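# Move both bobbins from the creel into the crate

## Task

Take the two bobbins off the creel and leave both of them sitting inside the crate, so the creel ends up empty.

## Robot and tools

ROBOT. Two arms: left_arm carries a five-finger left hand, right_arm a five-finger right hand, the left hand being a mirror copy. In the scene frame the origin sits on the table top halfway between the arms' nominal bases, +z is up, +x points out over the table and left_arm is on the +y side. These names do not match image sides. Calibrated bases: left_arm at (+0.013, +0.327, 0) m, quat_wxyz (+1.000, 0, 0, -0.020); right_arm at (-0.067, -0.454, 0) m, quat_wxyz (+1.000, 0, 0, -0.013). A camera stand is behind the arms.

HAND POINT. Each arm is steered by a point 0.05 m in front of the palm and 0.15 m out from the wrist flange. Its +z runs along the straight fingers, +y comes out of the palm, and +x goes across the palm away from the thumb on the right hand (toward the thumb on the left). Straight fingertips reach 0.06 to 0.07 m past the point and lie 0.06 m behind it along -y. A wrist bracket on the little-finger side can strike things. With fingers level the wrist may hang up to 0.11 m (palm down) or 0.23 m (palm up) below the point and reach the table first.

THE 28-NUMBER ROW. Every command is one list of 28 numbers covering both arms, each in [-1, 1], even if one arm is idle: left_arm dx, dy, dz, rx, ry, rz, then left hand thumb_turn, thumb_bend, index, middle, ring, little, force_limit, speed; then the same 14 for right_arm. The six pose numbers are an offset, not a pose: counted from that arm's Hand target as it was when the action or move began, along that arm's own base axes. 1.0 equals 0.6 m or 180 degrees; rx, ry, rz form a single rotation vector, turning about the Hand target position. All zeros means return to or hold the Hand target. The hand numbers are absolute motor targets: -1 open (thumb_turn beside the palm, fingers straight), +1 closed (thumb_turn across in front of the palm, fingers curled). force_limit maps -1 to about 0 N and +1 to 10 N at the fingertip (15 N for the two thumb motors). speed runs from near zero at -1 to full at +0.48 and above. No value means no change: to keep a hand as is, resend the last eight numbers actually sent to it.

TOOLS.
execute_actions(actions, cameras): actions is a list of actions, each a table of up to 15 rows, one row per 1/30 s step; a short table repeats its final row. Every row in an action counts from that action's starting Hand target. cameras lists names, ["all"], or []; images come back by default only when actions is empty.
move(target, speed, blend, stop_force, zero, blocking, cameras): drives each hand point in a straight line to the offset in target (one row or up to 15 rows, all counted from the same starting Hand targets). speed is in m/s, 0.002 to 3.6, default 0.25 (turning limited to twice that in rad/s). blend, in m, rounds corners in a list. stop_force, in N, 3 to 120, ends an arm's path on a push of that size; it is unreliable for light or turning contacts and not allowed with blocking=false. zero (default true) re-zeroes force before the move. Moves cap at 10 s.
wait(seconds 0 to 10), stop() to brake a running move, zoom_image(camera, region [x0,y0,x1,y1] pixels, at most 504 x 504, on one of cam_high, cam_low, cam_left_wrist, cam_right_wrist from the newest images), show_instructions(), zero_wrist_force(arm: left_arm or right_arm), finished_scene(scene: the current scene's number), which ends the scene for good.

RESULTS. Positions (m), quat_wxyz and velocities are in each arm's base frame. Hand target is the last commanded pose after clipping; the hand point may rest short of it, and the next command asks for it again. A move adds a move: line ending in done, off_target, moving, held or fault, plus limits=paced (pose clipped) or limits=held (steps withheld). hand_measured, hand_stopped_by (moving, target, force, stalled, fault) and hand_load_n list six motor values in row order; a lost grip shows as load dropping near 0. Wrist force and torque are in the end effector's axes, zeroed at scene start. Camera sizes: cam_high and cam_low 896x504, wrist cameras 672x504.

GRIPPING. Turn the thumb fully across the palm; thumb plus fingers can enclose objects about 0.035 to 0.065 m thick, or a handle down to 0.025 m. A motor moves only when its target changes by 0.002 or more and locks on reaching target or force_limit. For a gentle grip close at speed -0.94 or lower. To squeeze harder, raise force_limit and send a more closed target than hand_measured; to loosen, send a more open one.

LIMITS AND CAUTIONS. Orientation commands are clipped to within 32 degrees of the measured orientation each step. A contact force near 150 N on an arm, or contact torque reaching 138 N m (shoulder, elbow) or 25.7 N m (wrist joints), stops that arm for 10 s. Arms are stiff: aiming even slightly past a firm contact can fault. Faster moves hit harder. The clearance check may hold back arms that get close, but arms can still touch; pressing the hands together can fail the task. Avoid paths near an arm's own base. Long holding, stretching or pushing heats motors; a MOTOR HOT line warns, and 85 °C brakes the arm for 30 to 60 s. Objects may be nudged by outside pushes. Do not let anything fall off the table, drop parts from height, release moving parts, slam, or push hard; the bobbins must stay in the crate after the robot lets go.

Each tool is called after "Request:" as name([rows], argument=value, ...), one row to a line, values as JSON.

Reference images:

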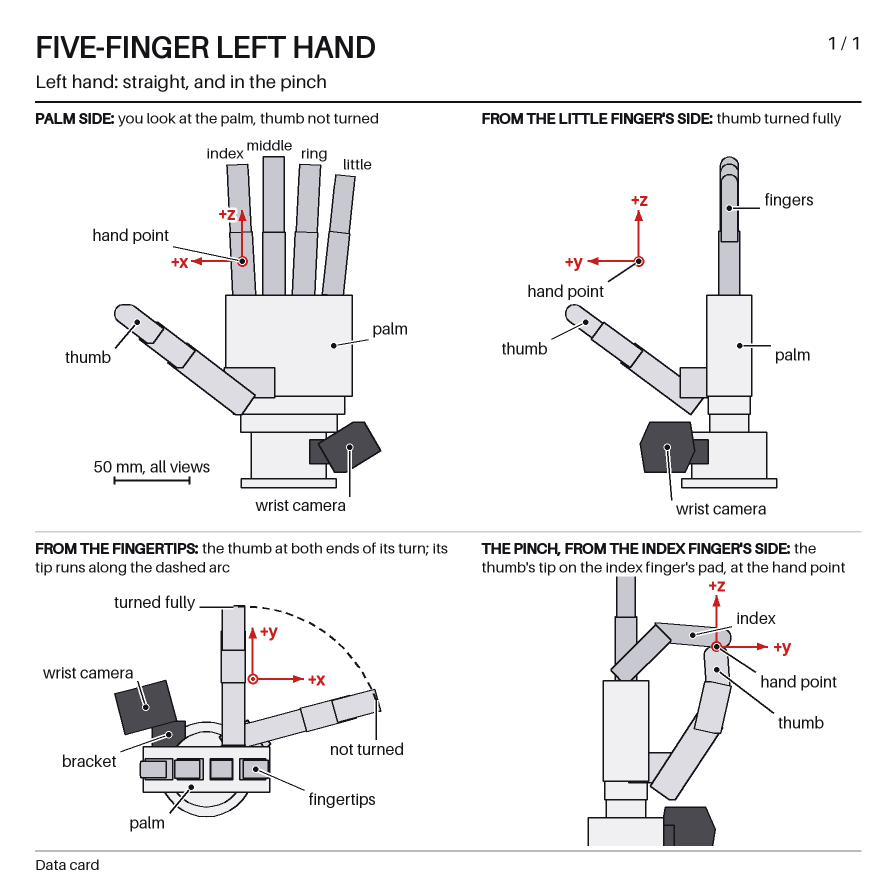

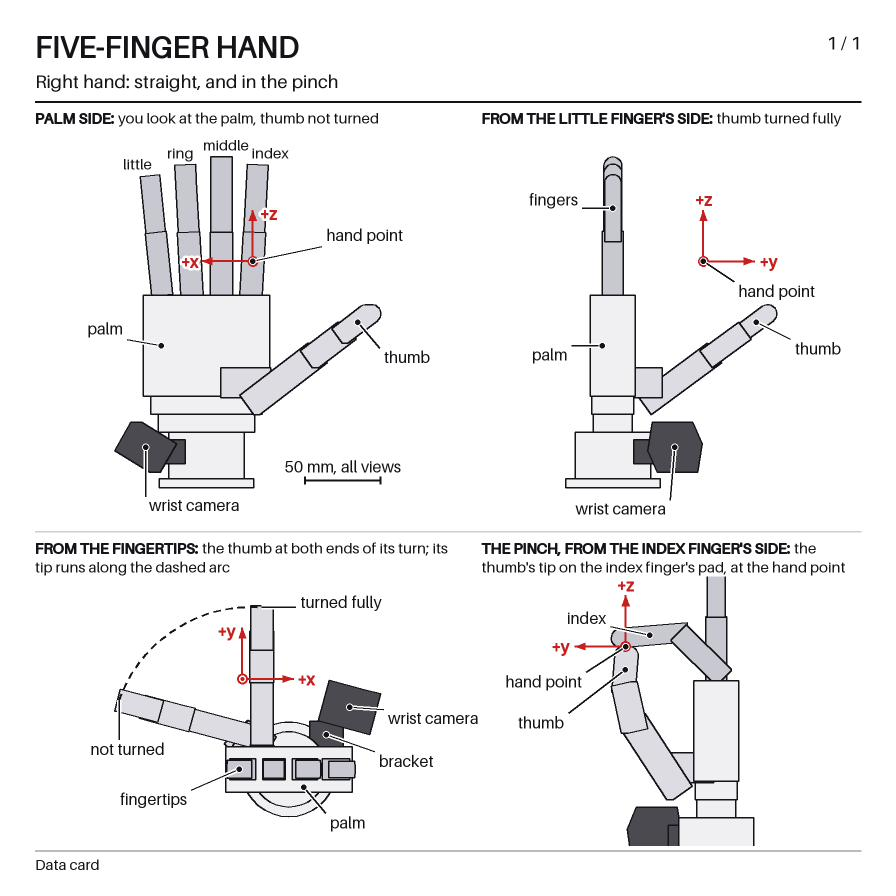

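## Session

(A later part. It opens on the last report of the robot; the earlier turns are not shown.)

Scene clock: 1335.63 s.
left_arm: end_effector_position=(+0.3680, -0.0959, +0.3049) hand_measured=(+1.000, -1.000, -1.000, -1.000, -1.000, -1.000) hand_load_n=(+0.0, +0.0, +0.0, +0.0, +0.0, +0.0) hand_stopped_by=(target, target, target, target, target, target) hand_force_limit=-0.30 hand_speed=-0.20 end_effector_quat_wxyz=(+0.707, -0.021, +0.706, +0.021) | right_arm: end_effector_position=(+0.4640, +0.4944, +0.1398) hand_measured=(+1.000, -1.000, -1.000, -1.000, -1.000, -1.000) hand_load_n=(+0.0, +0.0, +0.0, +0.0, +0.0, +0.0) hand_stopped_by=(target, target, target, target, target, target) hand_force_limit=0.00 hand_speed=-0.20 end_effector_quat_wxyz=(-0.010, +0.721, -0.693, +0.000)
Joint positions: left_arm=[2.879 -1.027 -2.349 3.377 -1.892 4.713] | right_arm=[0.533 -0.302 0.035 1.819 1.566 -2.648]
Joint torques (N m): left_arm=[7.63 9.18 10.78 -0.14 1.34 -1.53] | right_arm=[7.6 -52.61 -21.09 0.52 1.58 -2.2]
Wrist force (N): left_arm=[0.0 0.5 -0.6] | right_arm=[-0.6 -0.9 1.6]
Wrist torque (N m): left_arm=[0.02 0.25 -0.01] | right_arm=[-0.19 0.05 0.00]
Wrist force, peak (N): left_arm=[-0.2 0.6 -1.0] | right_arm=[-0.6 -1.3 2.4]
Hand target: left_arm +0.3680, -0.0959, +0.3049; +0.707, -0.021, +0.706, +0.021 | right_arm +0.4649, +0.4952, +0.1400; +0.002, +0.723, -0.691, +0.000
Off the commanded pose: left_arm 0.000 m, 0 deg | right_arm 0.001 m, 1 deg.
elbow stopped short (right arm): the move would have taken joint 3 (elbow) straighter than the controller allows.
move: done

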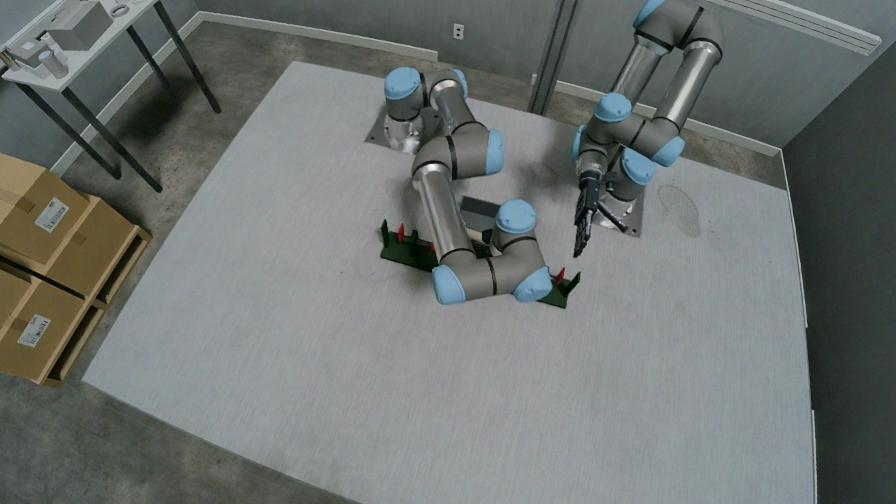

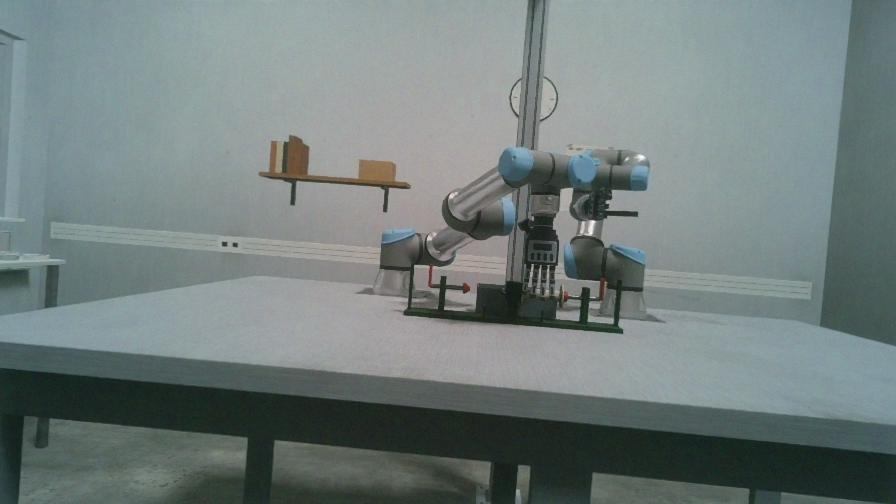

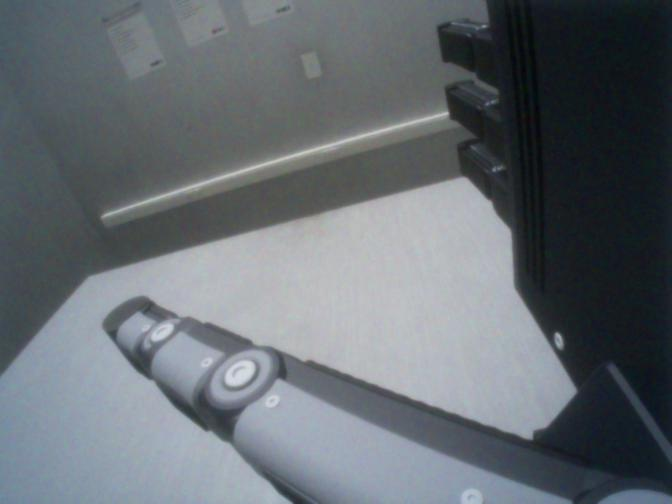

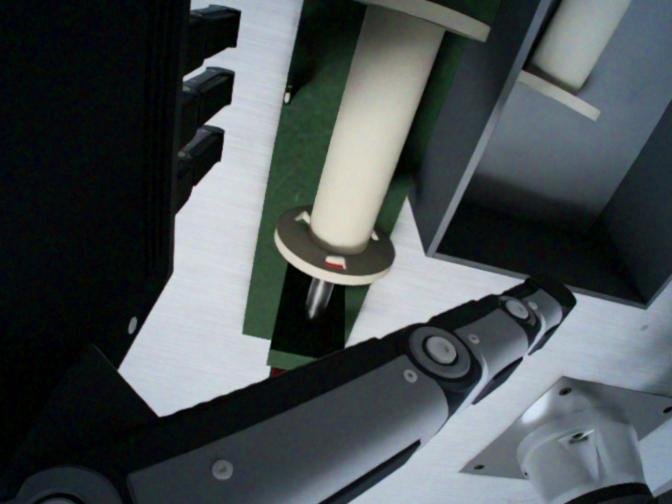

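Request:
move(target=[0,0,0,0,0,0, 1,-1,-1,-1,-1,-1,-0.3,-0.2, -0.075,0,0,0,0,0,1,-1,-1,-1,-1,-1,0,-0.2], speed=0.015, stop_force=4, cameras=["cam_low","cam_right_wrist"])

Request:
zoom_image(camera="cam_low", region=[490, 240, 600, 330])

Scene clock: 1371.47 s.
left_arm: end_effector_position=(+0.3680, -0.0959, +0.3049) hand_measured=(+1.000, -1.000, -1.000, -1.000, -1.000, -1.000) hand_load_n=(+0.0, +0.0, +0.0, +0.0, +0.0, +0.0) hand_stopped_by=(target, target, target, target, target, target) hand_force_limit=-0.30 hand_speed=-0.20 end_effector_quat_wxyz=(+0.707, -0.021, +0.706, +0.021) | right_arm: end_effector_position=(+0.4342, +0.4949, +0.1399) hand_measured=(+1.000, -1.000, -1.000, -1.000, -1.000, -1.000) hand_load_n=(+0.0, +0.0, +0.0, +0.0, +0.0, +0.0) hand_stopped_by=(target, target, target, target, target, target) hand_force_limit=0.00 hand_speed=-0.20 end_effector_quat_wxyz=(-0.002, +0.722, -0.691, +0.000)
Joint positions: left_arm=[2.879 -1.027 -2.349 3.377 -1.892 4.713] | right_arm=[0.558 -0.488 0.415 1.641 1.57 -2.627]
Joint torques (N m): left_arm=[6.75 9.31 10.15 -0.08 1.17 -0.92] | right_arm=[-9.81 -50.31 -31.46 3.92 -2 -2.01]
Wrist force (N): left_arm=[-0.3 0.7 -0.5] | right_arm=[-0.6 -0.6 1.6]
Wrist torque (N m): left_arm=[0.05 0.29 -0.03] | right_arm=[-0.13 0.04 -0.02]
Wrist force, peak (N): left_arm=[-0.7 0.9 -0.6] | right_arm=[-0.5 -6.3 1.3]
Hand target: left_arm +0.3680, -0.0959, +0.3049; +0.707, -0.021, +0.706, +0.021 | right_arm +0.4342, +0.4949, +0.1399; -0.002, +0.722, -0.691, +0.000 (not the last commanded pose)
Off the commanded pose: left_arm 0.000 m, 0 deg | right_arm 0.014 m, 0 deg.
move: contact (right_arm)
Images, in order (width x height): cam_low 896x504, cam_right_wrist 672x504.

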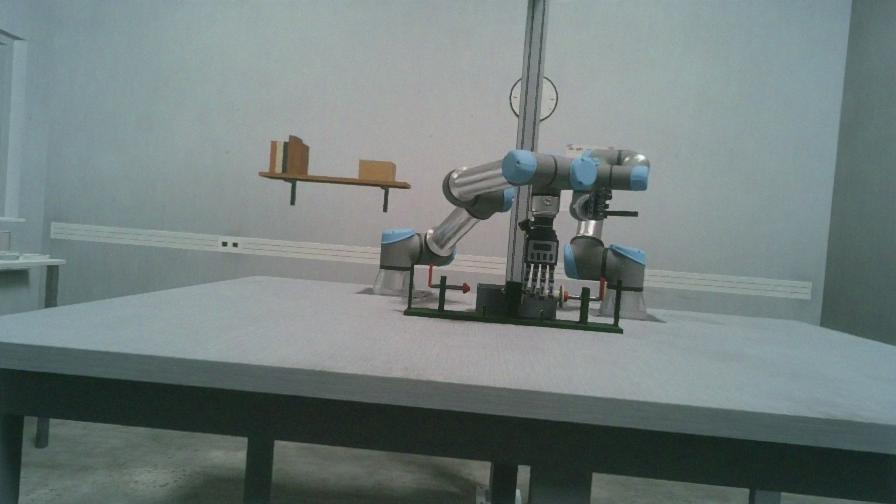

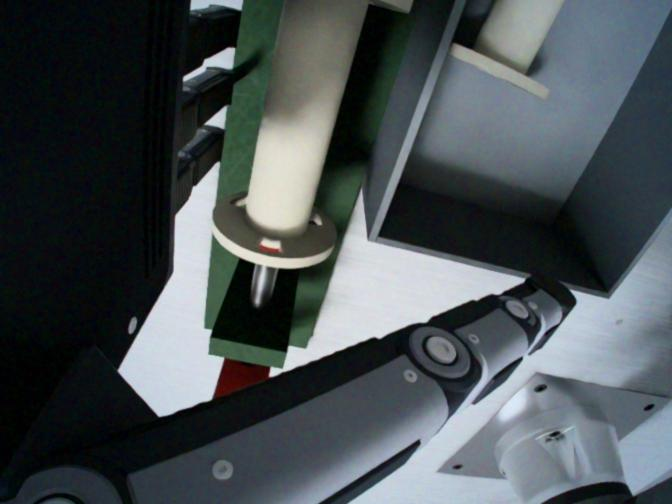

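Scaled by 4.582 from the camera's 896x504 image, which has a finer 1280x720 frame.

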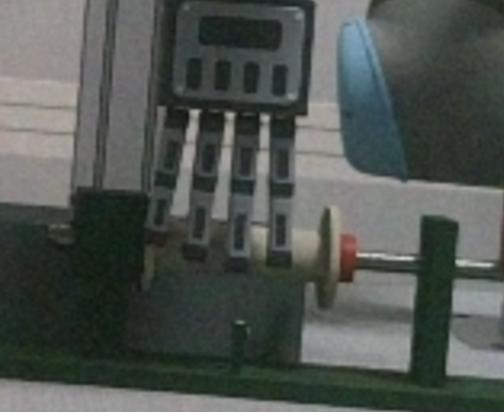

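Request:
move([
  [0,0,0,0,0,0, 1,-1,-1,-1,-1,-1,-0.3,-0.2, 0.02,0,0,0,0,0,1,-1,-1,-1,-1,-1,0,-0.2],
  [0,0,0,0,0,0, 1,-1,-1,-1,-1,-1,-0.3,-0.2, 0.02,0.0137,0,0,0,0,1,-1,-1,-1,-1,-1,0,-0.2],
], speed=0.03)

Request:
move(target=[0,0,0,0,0,0, 1,-1,-1,-1,-1,-1,-0.3,-0.2, -0.06,0,0,0,0,0,1,-1,-1,-1,-1,-1,0,-0.2], speed=0.015, stop_force=4, cameras=["cam_low","cam_right_wrist"])

Request:
zoom_image(camera="cam_low", region=[490, 240, 600, 330])

Scene clock: 1390.23 s.
left_arm: end_effector_position=(+0.3680, -0.0959, +0.3049) hand_measured=(+1.000, -1.000, -1.000, -1.000, -1.000, -1.000) hand_load_n=(+0.5, +0.0, +0.0, +0.0, +0.0, +0.0) hand_stopped_by=(target, target, target, target, target, target) hand_force_limit=-0.30 hand_speed=-0.20 end_effector_quat_wxyz=(+0.707, -0.021, +0.706, +0.021) | right_arm: end_effector_position=(+0.4461, +0.5031, +0.1399) hand_measured=(+1.000, -1.000, -1.000, -1.000, -1.000, -1.000) hand_load_n=(+0.0, +0.0, +0.0, +0.0, +0.0, +0.0) hand_stopped_by=(target, target, target, target, target, target) hand_force_limit=0.00 hand_speed=-0.20 end_effector_quat_wxyz=(-0.002, +0.722, -0.692, +0.000)
Joint positions: left_arm=[2.879 -1.027 -2.349 3.377 -1.892 4.713] | right_arm=[0.559 -0.375 0.189 1.753 1.57 -2.626]
Joint torques (N m): left_arm=[6.53 9.49 11.09 -0.09 1.23 -0.76] | right_arm=[7.46 -51.77 -30.29 4.03 1.48 1.8]
Wrist force (N): left_arm=[-0.4 0.5 -0.7] | right_arm=[-0.4 -1.0 1.6]
Wrist torque (N m): left_arm=[0.02 0.31 -0.03] | right_arm=[-0.20 0.02 -0.04]
Wrist force, peak (N): left_arm=[-0.3 0.8 -0.9] | right_arm=[-0.9 -0.9 2.0]
Hand target: left_arm +0.3680, -0.0959, +0.3049; +0.707, -0.021, +0.706, +0.021 | right_arm +0.4462, +0.5032, +0.1399; -0.002, +0.722, -0.691, +0.000
Off the commanded pose: left_arm 0.000 m, 0 deg | right_arm 0.000 m, 0 deg.
move: done

Scene clock: 1393.23 s.
left_arm: end_effector_position=(+0.3680, -0.0959, +0.3049) hand_measured=(+1.000, -1.000, -1.000, -1.000, -1.000, -1.000) hand_load_n=(+0.0, +0.0, +0.0, +0.0, +0.0, +0.0) hand_stopped_by=(target, target, target, target, target, target) hand_force_limit=-0.30 hand_speed=-0.20 end_effector_quat_wxyz=(+0.707, -0.021, +0.706, +0.021) | right_arm: end_effector_position=(+0.4191, +0.5032, +0.1399) hand_measured=(+1.000, -1.000, -1.000, -1.000, -1.000, -1.000) hand_load_n=(+0.0, +0.0, +0.5, +0.5, +0.0, +0.0) hand_stopped_by=(target, target, target, target, target, target) hand_force_limit=0.00 hand_speed=-0.20 end_effector_quat_wxyz=(-0.002, +0.722, -0.691, +0.000)
Joint positions: left_arm=[2.879 -1.027 -2.349 3.377 -1.892 4.713] | right_arm=[0.581 -0.516 0.47 1.614 1.571 -2.604]
Joint torques (N m): left_arm=[6.47 9.31 10.18 -0.15 1.26 -0.53] | right_arm=[-7.79 -49.07 -29.76 4.58 -1.58 -2.23]
Wrist force (N): left_arm=[-0.1 0.6 -0.7] | right_arm=[0.4 -6.1 0.7]
Wrist torque (N m): left_arm=[0.04 0.27 -0.02] | right_arm=[0.12 0.17 -0.04]
Wrist force, peak (N): left_arm=[-0.5 0.8 -0.7] | right_arm=[-1.9 -14.6 -0.8]
Hand target: left_arm +0.3680, -0.0959, +0.3049; +0.707, -0.021, +0.706, +0.021 | right_arm +0.4191, +0.5032, +0.1399; -0.002, +0.722, -0.691, +0.000 (not the last commanded pose)
Off the commanded pose: left_arm 0.000 m, 0 deg | right_arm 0.009 m, 0 deg.
move: contact (right_arm)
Images, in order (width x height): cam_low 896x504, cam_right_wrist 672x504.

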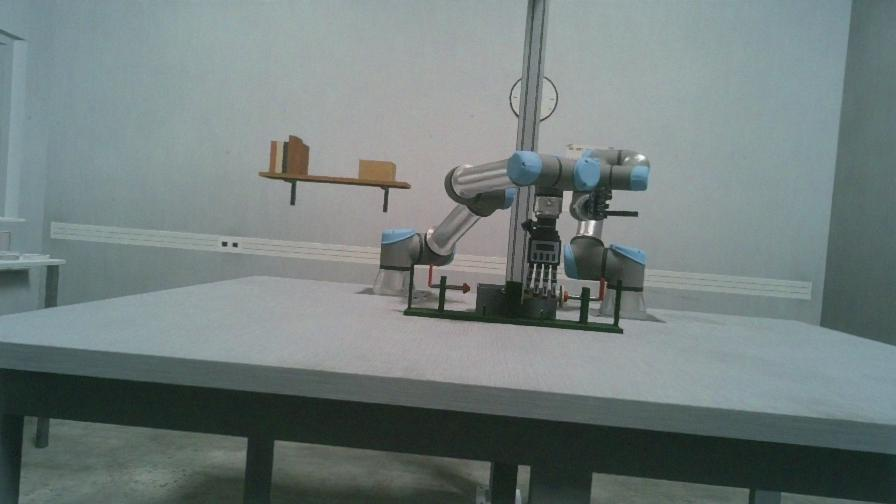

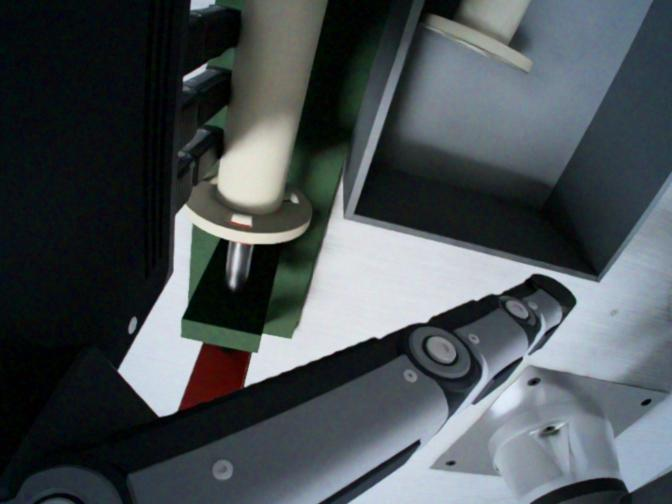

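Scaled by 4.582 from the camera's 896x504 image, which has a finer 1280x720 frame.

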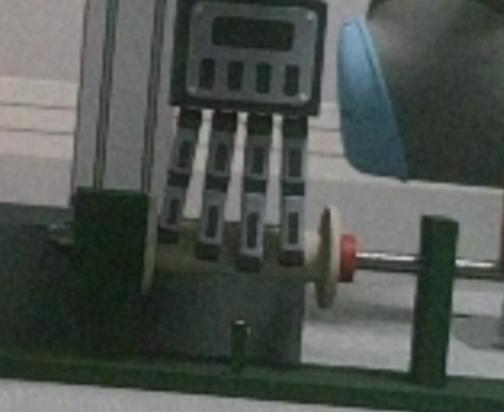

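Request:
move([
  [0,0,0,0,0,0, 1,-1,-1,-1,-1,-1,-0.3,-0.2, 0.0458,0,0,0,0,0,1,-1,-1,-1,-1,-1,0,-0.2],
  [0,0,0,0,0,0, 1,-1,-1,-1,-1,-1,-0.3,-0.2, 0.0458,0,-0.0367,0,0,0,1,-1,-1,-1,-1,-1,0,-0.2],
], speed=0.03)

Request:
move(target=[0,0,0,0,0,0, 1,-1,-1,-1,-1,-1,-0.3,-0.2, 0,0,0,0,0,0,1,-1,-0.6,-0.6,-0.6,-0.6,0,-0.3], cameras=["cam_low","cam_right_wrist"])

Request:
zoom_image(camera="cam_low", region=[490, 240, 600, 330])

Scene clock: 1428.43 s.
left_arm: end_effector_position=(+0.3680, -0.0959, +0.3049) hand_measured=(+1.000, -1.000, -1.000, -1.000, -1.000, -1.000) hand_load_n=(+0.5, +0.0, +0.0, +0.0, +0.5, +0.0) hand_stopped_by=(target, target, target, target, target, target) hand_force_limit=-0.30 hand_speed=-0.20 end_effector_quat_wxyz=(+0.707, -0.021, +0.706, +0.021) | right_arm: end_effector_position=(+0.4466, +0.5032, +0.1179) hand_measured=(+1.000, -1.000, -1.000, -1.000, -1.000, -1.000) hand_load_n=(+0.0, +0.0, +0.0, +0.0, +0.0, +0.0) hand_stopped_by=(target, target, target, target, target, target) hand_force_limit=0.00 hand_speed=-0.20 end_effector_quat_wxyz=(-0.001, +0.722, -0.691, +0.000)
Joint positions: left_arm=[2.879 -1.027 -2.349 3.377 -1.892 4.713] | right_arm=[0.559 -0.4 0.296 1.672 1.571 -2.627]
Joint torques (N m): left_arm=[5.96 8.8 11.26 0.19 1.04 0.01] | right_arm=[-4.18 -69.41 -11.08 0.79 -1.33 -0.03]
Wrist force (N): left_arm=[-0.3 0.7 -0.5] | right_arm=[-1.0 -0.6 2.1]
Wrist torque (N m): left_arm=[0.03 0.29 -0.03] | right_arm=[-0.17 0.10 0.02]
Wrist force, peak (N): left_arm=[-0.6 0.8 -0.8] | right_arm=[0.5 -6.2 0.6]
Hand target: left_arm +0.3680, -0.0959, +0.3049; +0.707, -0.021, +0.706, +0.021 | right_arm +0.4466, +0.5032, +0.1179; -0.002, +0.722, -0.691, +0.000
Off the commanded pose: left_arm 0.000 m, 0 deg | right_arm 0.000 m, 0 deg.
move: done

Scene clock: 1428.93 s.
left_arm: end_effector_position=(+0.3680, -0.0959, +0.3049) hand_measured=(+1.000, -1.000, -1.000, -1.000, -1.000, -1.000) hand_load_n=(+0.0, +0.0, +0.0, +0.0, +0.0, -0.5) hand_stopped_by=(target, target, target, target, target, target) hand_force_limit=-0.30 hand_speed=-0.20 end_effector_quat_wxyz=(+0.707, -0.021, +0.706, +0.021) | right_arm: end_effector_position=(+0.4466, +0.5032, +0.1179) hand_measured=(+1.000, -1.000, -0.600, -0.600, -0.600, -0.600) hand_load_n=(+0.0, +0.0, +0.0, +0.0, +0.0, +0.0) hand_stopped_by=(target, target, target, target, target, target) hand_force_limit=0.00 hand_speed=-0.30 end_effector_quat_wxyz=(-0.002, +0.722, -0.691, +0.000)
Joint positions: left_arm=[2.879 -1.027 -2.349 3.377 -1.892 4.713] | right_arm=[0.559 -0.4 0.296 1.671 1.571 -2.627]
Joint torques (N m): left_arm=[4.51 8.79 11.72 0.12 1.31 0.06] | right_arm=[-7.18 -69.83 -10.69 0.8 -1.61 1.55]
Wrist force (N): left_arm=[-0.1 0.6 -0.6] | right_arm=[-0.6 -0.4 1.8]
Wrist torque (N m): left_arm=[0.02 0.26 -0.02] | right_arm=[-0.11 0.04 0.05]
Wrist force, peak (N): left_arm=[-0.3 0.7 -0.8] | right_arm=[-0.6 -0.3 2.2]
Hand target: left_arm +0.3680, -0.0959, +0.3049; +0.707, -0.021, +0.706, +0.021 | right_arm +0.4466, +0.5032, +0.1179; -0.002, +0.722, -0.691, +0.000
Off the commanded pose: left_arm 0.000 m, 0 deg | right_arm 0.000 m, 0 deg.
move: done
Images, in order (width x height): cam_low 896x504, cam_right_wrist 672x504.

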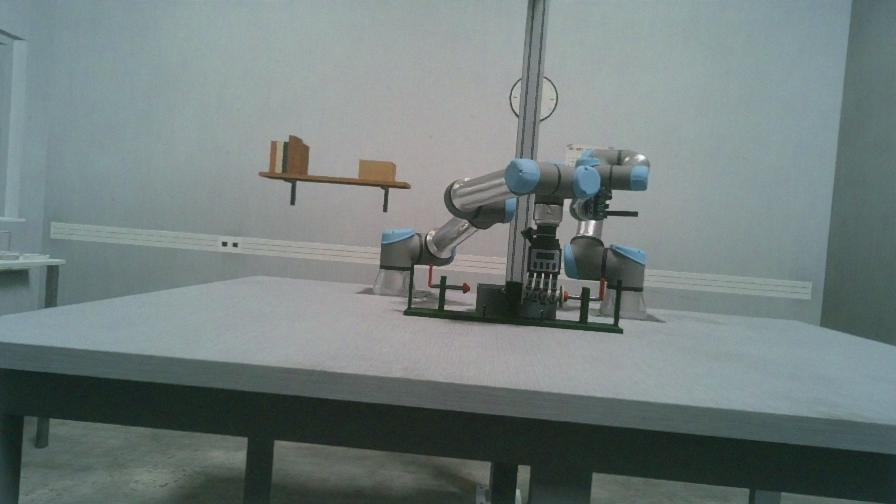

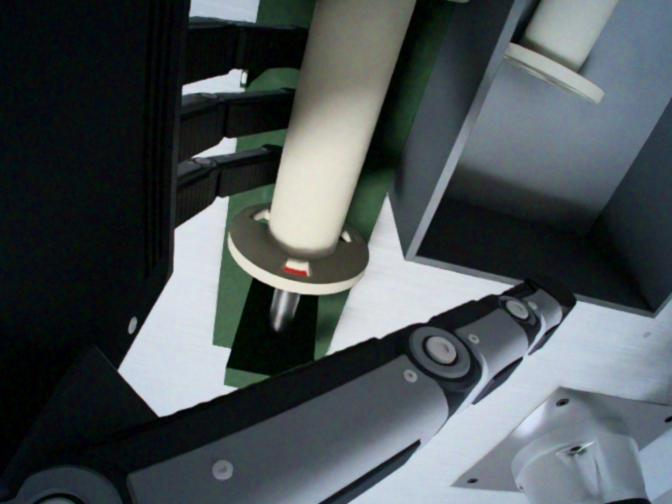

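Scaled by 4.582 from the camera's 896x504 image, which has a finer 1280x720 frame.

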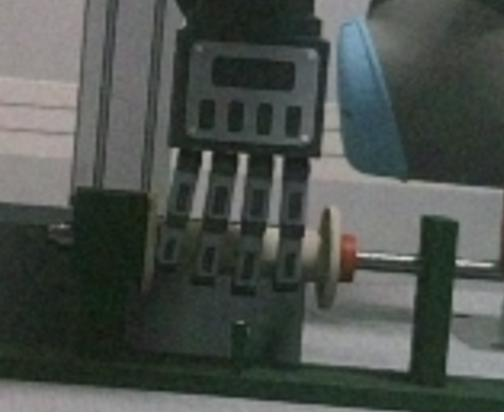

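Request:
move(target=[0,0,0,0,0,0, 1,-1,-1,-1,-1,-1,-0.3,-0.2, 0,0,-0.015,0,0,0,1,-1,-0.6,-0.6,-0.6,-0.6,0,-0.3], speed=0.03, stop_force=4)

Request:
move(target=[0,0,0,0,0,0, 1,-1,-1,-1,-1,-1,-0.3,-0.2, 0,0,-0.01,0,0,0,1,-1,-0.5,-0.5,-0.5,-0.5,0,-0.3], speed=0.01)

Request:
move(target=[0,0,0,0,0,0, 1,-1,-1,-1,-1,-1,-0.3,-0.2, 0,0,0,0,0,0,1,-1,-0.42,-0.42,-0.42,-0.42,0,-0.3], cameras=["cam_low","cam_right_wrist"])

Request:
zoom_image(camera="cam_low", region=[490, 240, 600, 330])

Scene clock: 1447.20 s.
left_arm: end_effector_position=(+0.3680, -0.0959, +0.3049) hand_measured=(+1.000, -1.000, -1.000, -1.000, -1.000, -1.000) hand_load_n=(+0.0, +0.0, +0.0, +0.0, +0.0, +0.0) hand_stopped_by=(target, target, target, target, target, target) hand_force_limit=-0.30 hand_speed=-0.20 end_effector_quat_wxyz=(+0.707, -0.021, +0.706, +0.021) | right_arm: end_effector_position=(+0.4466, +0.5032, +0.1089) hand_measured=(+1.000, -1.000, -0.600, -0.600, -0.600, -0.600) hand_load_n=(+0.0, +0.0, +0.0, +0.5, +0.0, +0.0) hand_stopped_by=(target, target, target, target, target, target) hand_force_limit=0.00 hand_speed=-0.30 end_effector_quat_wxyz=(-0.002, +0.722, -0.691, +0.000)
Joint positions: left_arm=[2.879 -1.027 -2.349 3.377 -1.892 4.713] | right_arm=[0.559 -0.406 0.332 1.642 1.571 -2.627]
Joint torques (N m): left_arm=[5.28 9.14 11.23 0.27 1.27 0.31] | right_arm=[-1.5 -69.64 -10.42 0.74 1.18 0.66]
Wrist force (N): left_arm=[-0.1 0.7 -0.6] | right_arm=[-0.7 -0.3 2.3]
Wrist torque (N m): left_arm=[0.05 0.27 -0.02] | right_arm=[-0.12 0.06 0.03]
Wrist force, peak (N): left_arm=[-0.3 0.6 -1.1] | right_arm=[-0.9 -0.6 2.3]
Hand target: left_arm +0.3680, -0.0959, +0.3049; +0.707, -0.021, +0.706, +0.021 | right_arm +0.4466, +0.5032, +0.1089; -0.002, +0.722, -0.691, +0.000
Off the commanded pose: left_arm 0.000 m, 0 deg | right_arm 0.000 m, 0 deg.
move: done

Scene clock: 1448.17 s.
left_arm: end_effector_position=(+0.3680, -0.0959, +0.3049) hand_measured=(+1.000, -1.000, -1.000, -1.000, -1.000, -1.000) hand_load_n=(+0.0, +0.0, +0.0, +0.0, +0.0, +0.5) hand_stopped_by=(target, target, target, target, target, target) hand_force_limit=-0.30 hand_speed=-0.20 end_effector_quat_wxyz=(+0.707, -0.021, +0.706, +0.021) | right_arm: end_effector_position=(+0.4466, +0.5032, +0.1029) hand_measured=(+1.000, -1.000, -0.500, -0.500, -0.500, -0.500) hand_load_n=(+0.0, +0.0, +0.0, +0.0, +0.0, +0.0) hand_stopped_by=(target, target, target, target, target, target) hand_force_limit=0.00 hand_speed=-0.30 end_effector_quat_wxyz=(-0.002, +0.722, -0.691, +0.000)
Joint positions: left_arm=[2.879 -1.027 -2.349 3.377 -1.892 4.713] | right_arm=[0.559 -0.409 0.352 1.624 1.571 -2.627]
Joint torques (N m): left_arm=[4.3 8.67 12.23 0.19 1.08 0.32] | right_arm=[1.15 -68.89 -10.31 0.92 0.79 0.25]
Wrist force (N): left_arm=[-0.3 0.6 -0.7] | right_arm=[-0.8 -0.3 2.1]
Wrist torque (N m): left_arm=[0.03 0.29 -0.03] | right_arm=[-0.10 0.06 0.03]
Wrist force, peak (N): left_arm=[-0.5 0.6 -0.8] | right_arm=[-1.0 -0.5 2.4]
Hand target: left_arm +0.3680, -0.0959, +0.3049; +0.707, -0.021, +0.706, +0.021 | right_arm +0.4466, +0.5032, +0.1029; -0.002, +0.722, -0.691, +0.000
Off the commanded pose: left_arm 0.000 m, 0 deg | right_arm 0.000 m, 0 deg.
move: done

Scene clock: 1448.67 s.
left_arm: end_effector_position=(+0.3680, -0.0959, +0.3049) hand_measured=(+1.000, -1.000, -1.000, -1.000, -1.000, -1.000) hand_load_n=(+0.0, +0.0, +0.0, +0.0, +0.0, +0.0) hand_stopped_by=(target, target, target, target, target, target) hand_force_limit=-0.30 hand_speed=-0.20 end_effector_quat_wxyz=(+0.707, -0.021, +0.706, +0.021) | right_arm: end_effector_position=(+0.4466, +0.5032, +0.1029) hand_measured=(+1.000, -1.000, -0.420, -0.420, -0.420, -0.420) hand_load_n=(+0.0, +0.0, +1.0, +0.0, +0.0, +0.5) hand_stopped_by=(target, target, target, target, target, target) hand_force_limit=0.00 hand_speed=-0.30 end_effector_quat_wxyz=(-0.002, +0.722, -0.691, +0.000)
Joint positions: left_arm=[2.879 -1.027 -2.349 3.377 -1.892 4.713] | right_arm=[0.559 -0.409 0.353 1.624 1.571 -2.627]
Joint torques (N m): left_arm=[5.22 9.39 10.98 0.13 1.2 0.34] | right_arm=[2.06 -70.63 -12.04 1.04 -0.03 0.09]
Wrist force (N): left_arm=[-0.2 0.7 -0.5] | right_arm=[-0.7 -1.7 3.4]
Wrist torque (N m): left_arm=[0.03 0.27 -0.03] | right_arm=[-0.12 0.05 0.00]
Wrist force, peak (N): left_arm=[-0.5 0.7 -0.8] | right_arm=[-0.5 -1.8 3.6]
Hand target: left_arm +0.3680, -0.0959, +0.3049; +0.707, -0.021, +0.706, +0.021 | right_arm +0.4466, +0.5032, +0.1029; -0.002, +0.722, -0.691, +0.000
Off the commanded pose: left_arm 0.000 m, 0 deg | right_arm 0.000 m, 0 deg.
move: done
Images, in order (width x height): cam_low 896x504, cam_right_wrist 672x504.

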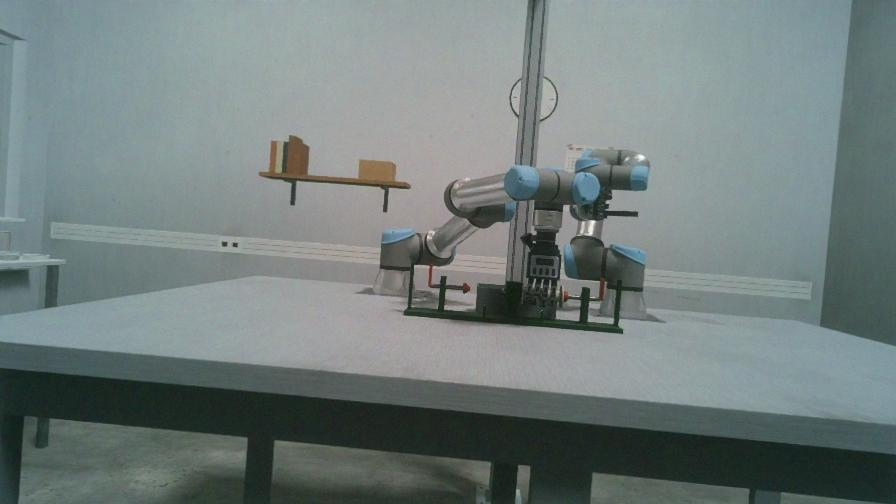

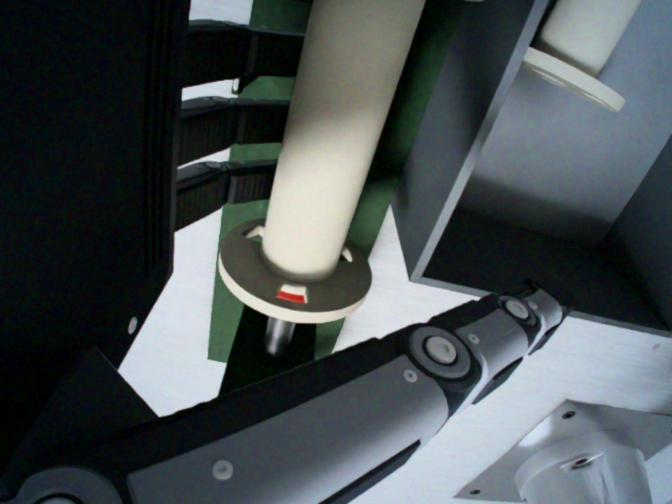

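Scaled by 4.582 from the camera's 896x504 image, which has a finer 1280x720 frame.

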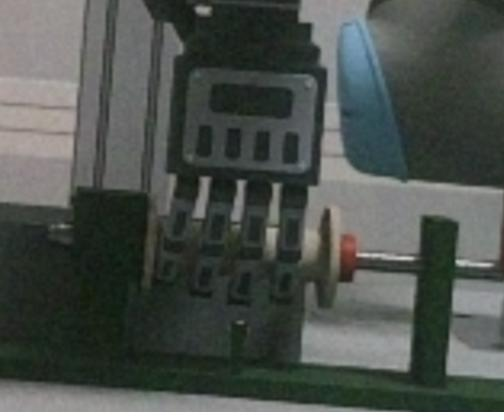

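Request:
move([
  [0,0,0,0,0,0, 1,-1,-1,-1,-1,-1,-0.3,-0.2, 0,0,-0.0267,0,0,0,1,-1,-0.42,-0.42,-0.42,-0.42,0,-0.3],
  [0,0,0,0,0,0, 1,-1,-1,-1,-1,-1,-0.3,-0.2, -0.0168,0,-0.0267,0,0,0,1,-1,-0.42,-0.42,-0.42,-0.42,0,-0.3],
], speed=0.02, stop_force=4, cameras=["cam_low","cam_right_wrist"])

Scene clock: 1457.73 s.
left_arm: end_effector_position=(+0.3680, -0.0959, +0.3049) hand_measured=(+1.000, -1.000, -1.000, -1.000, -1.000, -1.000) hand_load_n=(+0.5, +0.0, +0.0, +0.0, +0.0, -0.5) hand_stopped_by=(target, target, target, target, target, target) hand_force_limit=-0.30 hand_speed=-0.20 end_effector_quat_wxyz=(+0.707, -0.021, +0.706, +0.021) | right_arm: end_effector_position=(+0.4365, +0.5032, +0.0868) hand_measured=(+1.000, -1.000, -0.420, -0.420, -0.420, -0.420) hand_load_n=(+0.0, +0.0, +0.0, +0.0, +0.5, +0.0) hand_stopped_by=(target, target, target, target, target, target) hand_force_limit=0.00 hand_speed=-0.30 end_effector_quat_wxyz=(-0.002, +0.722, -0.691, +0.000)
Joint positions: left_arm=[2.879 -1.027 -2.349 3.377 -1.892 4.713] | right_arm=[0.567 -0.453 0.482 1.539 1.571 -2.619]
Joint torques (N m): left_arm=[5.07 8.34 11.41 0.16 1.11 0.57] | right_arm=[7.68 -68.82 -10.76 0.7 -1.56 1.83]
Wrist force (N): left_arm=[-0.4 0.5 -0.6] | right_arm=[-0.3 -0.1 1.9]
Wrist torque (N m): left_arm=[0.01 0.31 -0.02] | right_arm=[-0.06 -0.02 0.02]
Wrist force, peak (N): left_arm=[-0.4 0.8 -0.9] | right_arm=[-0.8 -1.9 3.8]
Hand target: left_arm +0.3680, -0.0959, +0.3049; +0.707, -0.021, +0.706, +0.021 | right_arm +0.4365, +0.5032, +0.0868; -0.002, +0.722, -0.691, +0.000
Off the commanded pose: left_arm 0.000 m, 0 deg | right_arm 0.000 m, 0 deg.
move: done
Images, in order (width x height): cam_low 896x504, cam_right_wrist 672x504.

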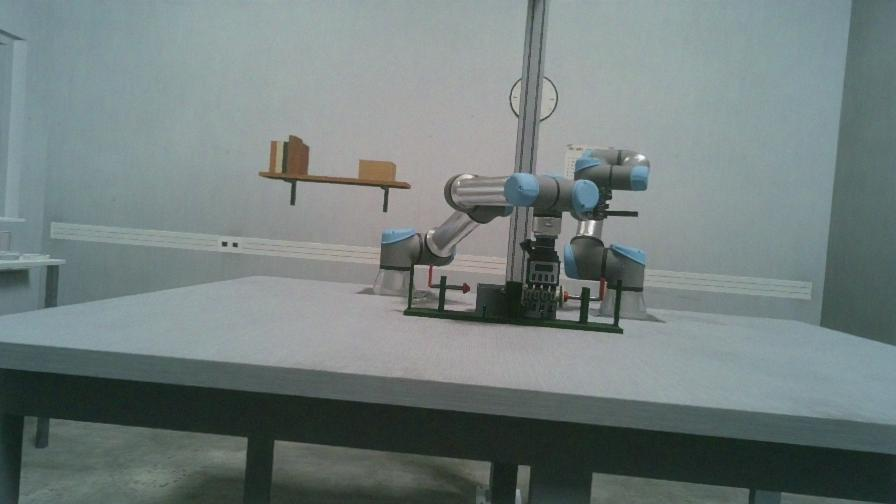

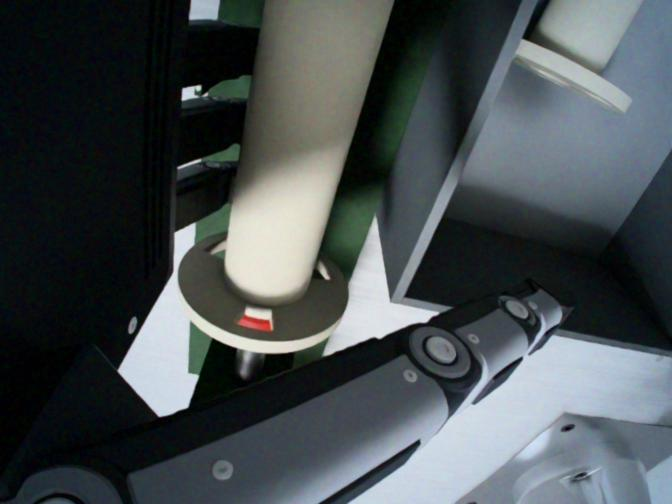

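Request:
move(target=[0,0,0,0,0,0, 1,-1,-1,-1,-1,-1,-0.3,-0.2, 0,0,0,0,0,0,1,-1,0.6,0.6,0.6,0.6,-0.5,-0.88])

Request:
move(target=[0,0,0,0,0,0, 1,-1,-1,-1,-1,-1,-0.3,-0.2, 0,0,0,0,0,0,1,0.8,0.6,0.6,0.6,0.6,-0.4,-0.8], cameras=["cam_low","cam_right_wrist"])

Scene clock: 1467.60 s.
left_arm: end_effector_position=(+0.3680, -0.0959, +0.3049) hand_measured=(+1.000, -1.000, -1.000, -1.000, -1.000, -1.000) hand_load_n=(+0.0, +0.0, +0.0, +0.0, +0.0, +0.0) hand_stopped_by=(target, target, target, target, target, target) hand_force_limit=-0.30 hand_speed=-0.20 end_effector_quat_wxyz=(+0.707, -0.021, +0.706, +0.021) | right_arm: end_effector_position=(+0.4365, +0.5032, +0.0868) hand_measured=(+1.000, -1.000, -0.276, -0.256, -0.266, -0.276) hand_load_n=(+0.0, +0.0, +0.5, +6.0, +2.5, +0.5) hand_stopped_by=(target, target, force, force, force, force) hand_force_limit=-0.50 hand_speed=-0.88 end_effector_quat_wxyz=(-0.002, +0.722, -0.691, +0.000)
Joint positions: left_arm=[2.879 -1.027 -2.349 3.377 -1.892 4.713] | right_arm=[0.567 -0.453 0.482 1.539 1.571 -2.619]
Joint torques (N m): left_arm=[4.53 7.97 11.43 0.17 1.19 0.65] | right_arm=[7.64 -68.43 -14.44 7.49 -1.47 1.97]
Wrist force (N): left_arm=[-0.2 0.5 -0.4] | right_arm=[0.4 -11.4 15.6]
Wrist torque (N m): left_arm=[0.01 0.29 -0.02] | right_arm=[-0.49 -0.37 -0.30]
Wrist force, peak (N): left_arm=[-0.1 1.0 -0.8] | right_arm=[0.6 -11.5 15.9]
Hand target: left_arm +0.3680, -0.0959, +0.3049; +0.707, -0.021, +0.706, +0.021 | right_arm +0.4365, +0.5032, +0.0868; -0.002, +0.722, -0.691, +0.000
Off the commanded pose: left_arm 0.000 m, 0 deg | right_arm 0.000 m, 0 deg.
move: done

Scene clock: 1471.57 s.
left_arm: end_effector_position=(+0.3680, -0.0959, +0.3049) hand_measured=(+1.000, -1.000, -1.000, -1.000, -1.000, -1.000) hand_load_n=(+0.0, +0.0, +0.0, +0.0, +0.0, +0.0) hand_stopped_by=(target, target, target, target, target, target) hand_force_limit=-0.30 hand_speed=-0.20 end_effector_quat_wxyz=(+0.707, -0.021, +0.706, +0.021) | right_arm: end_effector_position=(+0.4365, +0.5032, +0.0869) hand_measured=(+1.000, +0.054, -0.276, -0.256, -0.266, -0.276) hand_load_n=(+0.5, +6.5, +1.0, +6.5, +3.5, +1.0) hand_stopped_by=(target, force, force, force, force, force) hand_force_limit=-0.40 hand_speed=-0.80 end_effector_quat_wxyz=(-0.001, +0.722, -0.691, +0.000)
Joint positions: left_arm=[2.879 -1.027 -2.349 3.377 -1.892 4.713] | right_arm=[0.567 -0.453 0.482 1.539 1.571 -2.619]
Joint torques (N m): left_arm=[4.23 8.68 11.59 0.2 1.08 0.75] | right_arm=[7.35 -69.33 -31.22 6.32 -1.43 1.98]
Wrist force (N): left_arm=[-0.1 0.3 -0.6] | right_arm=[-1.5 -9.4 14.7]
Wrist torque (N m): left_arm=[-0.01 0.26 0.00] | right_arm=[-0.44 -0.42 -0.38]
Wrist force, peak (N): left_arm=[-0.2 0.8 -0.9] | right_arm=[-1.2 -13.6 16.1]
Hand target: left_arm +0.3680, -0.0959, +0.3049; +0.707, -0.021, +0.706, +0.021 | right_arm +0.4365, +0.5032, +0.0868; -0.002, +0.722, -0.691, +0.000
Off the commanded pose: left_arm 0.000 m, 0 deg | right_arm 0.000 m, 0 deg.
move: done
Images, in order (width x height): cam_low 896x504, cam_right_wrist 672x504.

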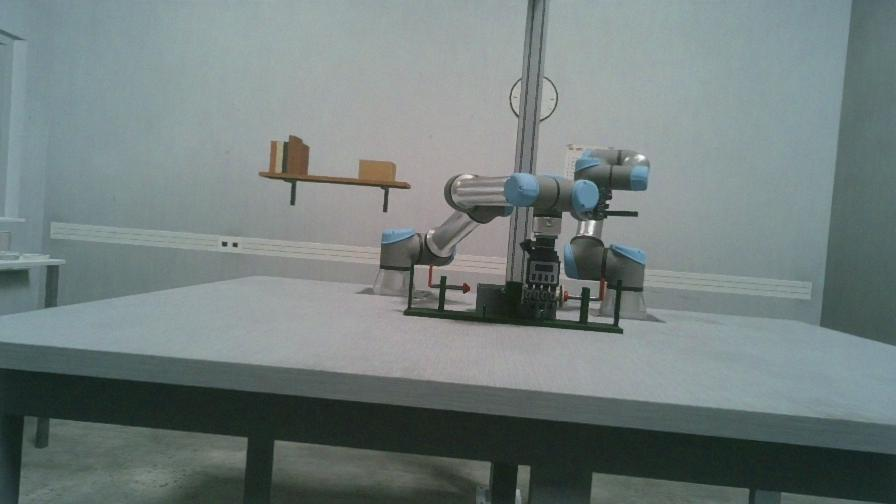

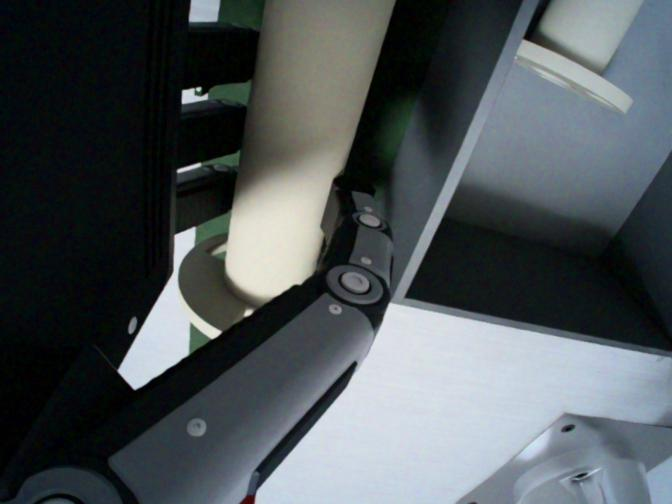

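Request:
move(target=[-0.027,-0.037,-0.14,0,0,0, 1,-1,-1,-1,-1,-1,-0.3,-0.2, 0,0,0,0,0,0,1,0.8,0.6,0.6,0.6,0.6,-0.4,-0.8], cameras=["all"], speed=0.12)

Request:
zoom_image(camera="cam_low", region=[520, 220, 660, 340])

Request:
zoom_image(camera="cam_high", region=[500, 180, 640, 320])

Scene clock: 1488.37 s.
left_arm: end_effector_position=(+0.3518, -0.1181, +0.2209) hand_measured=(+1.000, -1.000, -1.000, -1.000, -1.000, -1.000) hand_load_n=(+0.0, +0.0, +0.0, +0.0, +0.0, +0.0) hand_stopped_by=(target, target, target, target, target, target) hand_force_limit=-0.30 hand_speed=-0.20 end_effector_quat_wxyz=(+0.707, -0.021, +0.706, +0.021) | right_arm: end_effector_position=(+0.4365, +0.5032, +0.0868) hand_measured=(+1.000, +0.054, -0.276, -0.256, -0.266, -0.276) hand_load_n=(+0.5, +6.0, +1.0, +7.0, +3.0, +1.0) hand_stopped_by=(target, force, force, force, force, force) hand_force_limit=-0.40 hand_speed=-0.80 end_effector_quat_wxyz=(-0.002, +0.722, -0.691, +0.000)
Joint positions: left_arm=[2.723 -1.186 -2.506 3.693 -2.048 4.713] | right_arm=[0.567 -0.453 0.482 1.539 1.571 -2.619]
Joint torques (N m): left_arm=[-12.87 -5.54 7.73 3.75 -1.24 2.06] | right_arm=[6.26 -65.38 -30.15 4.2 -1.39 1.32]
Wrist force (N): left_arm=[-0.2 0.9 -0.4] | right_arm=[-1.2 -9.3 14.6]
Wrist torque (N m): left_arm=[0.11 0.32 -0.09] | right_arm=[-0.43 -0.41 -0.36]
Wrist force, peak (N): left_arm=[-1.0 0.8 -0.5] | right_arm=[-1.5 -9.4 15.5]
Hand target: left_arm +0.3518, -0.1181, +0.2209; +0.707, -0.021, +0.706, +0.021 | right_arm +0.4365, +0.5032, +0.0868; -0.002, +0.722, -0.691, +0.000
Off the commanded pose: left_arm 0.000 m, 0 deg | right_arm 0.000 m, 0 deg.
move: done

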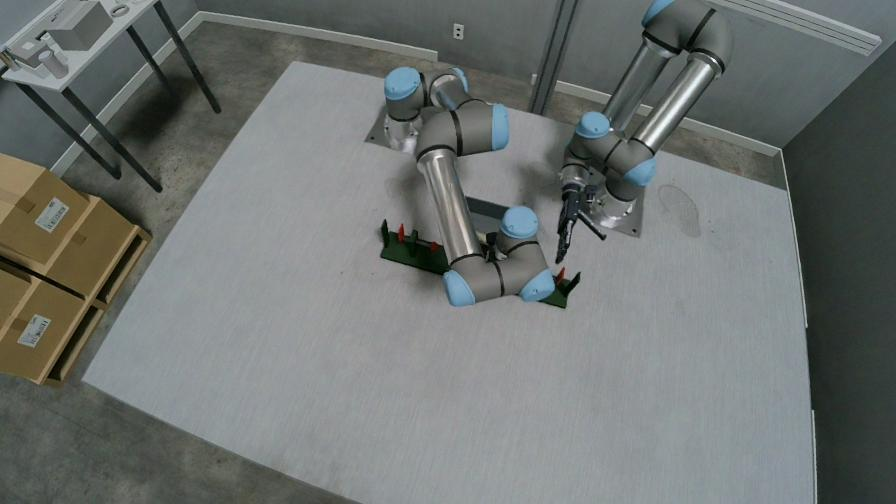

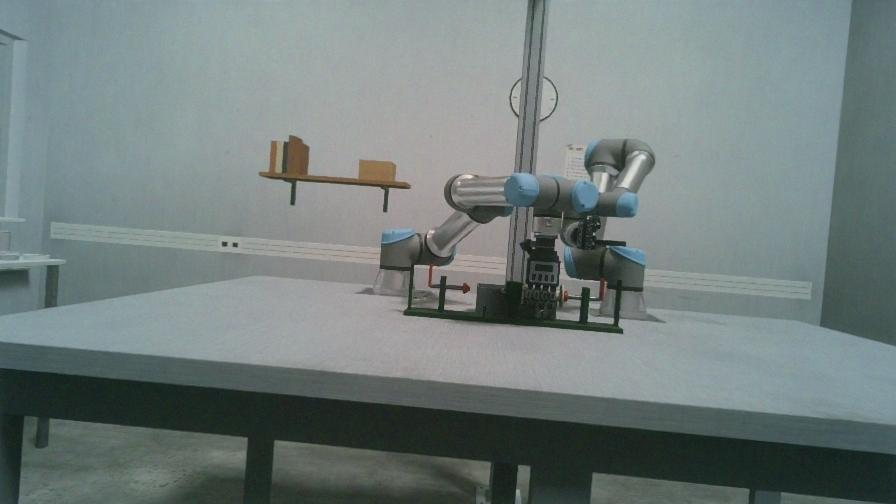

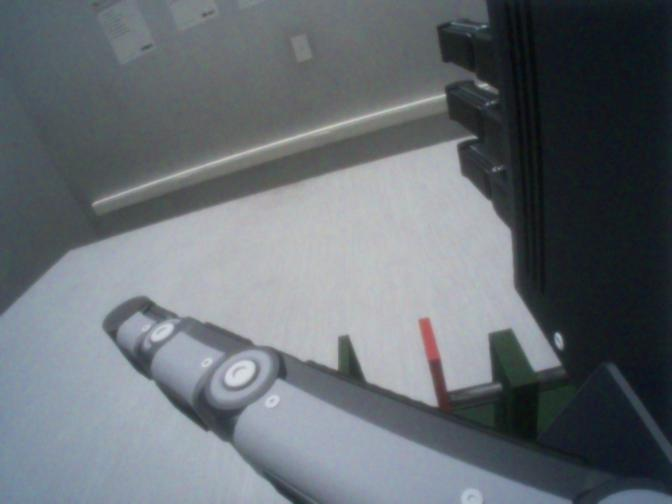

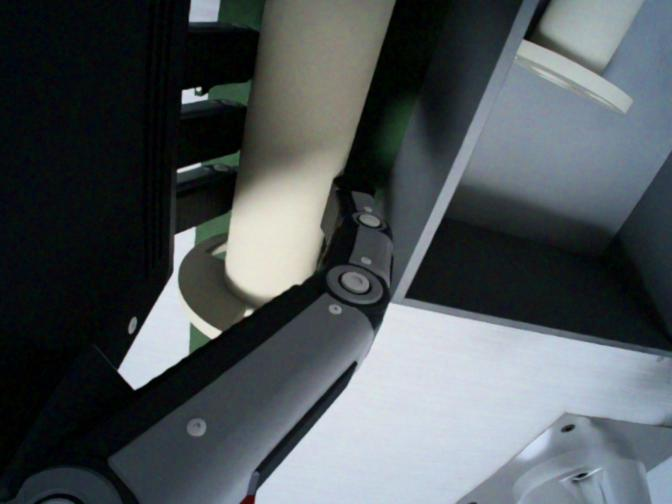

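Scaled by 3.600 from the camera's 896x504 image, which has a finer 1280x720 frame.

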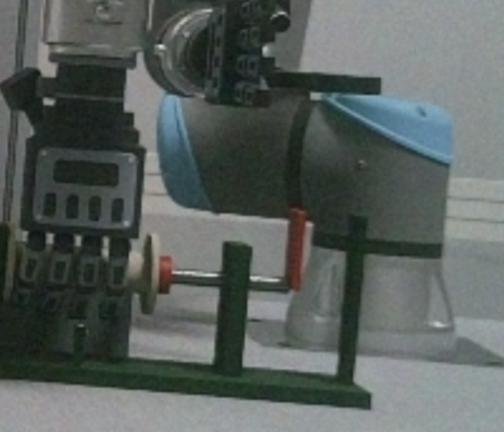

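Scaled by 3.600 from the camera's 896x504 image, which has a finer 1280x720 frame.

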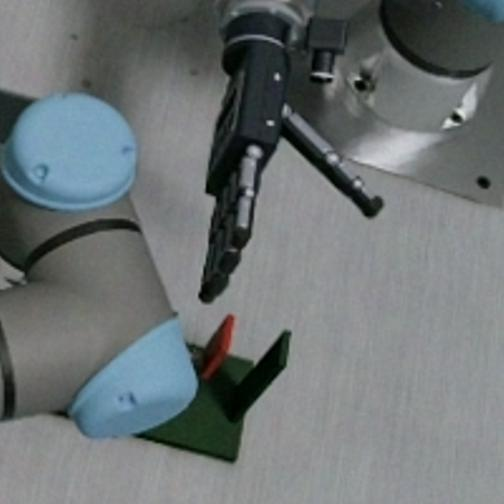

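Request:
zoom_image(camera="cam_low", region=[560, 210, 630, 310])

Scaled by 5.040 from the camera's 896x504 image, which has a finer 1280x720 frame.

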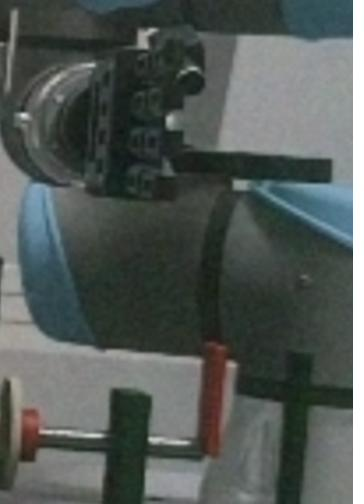

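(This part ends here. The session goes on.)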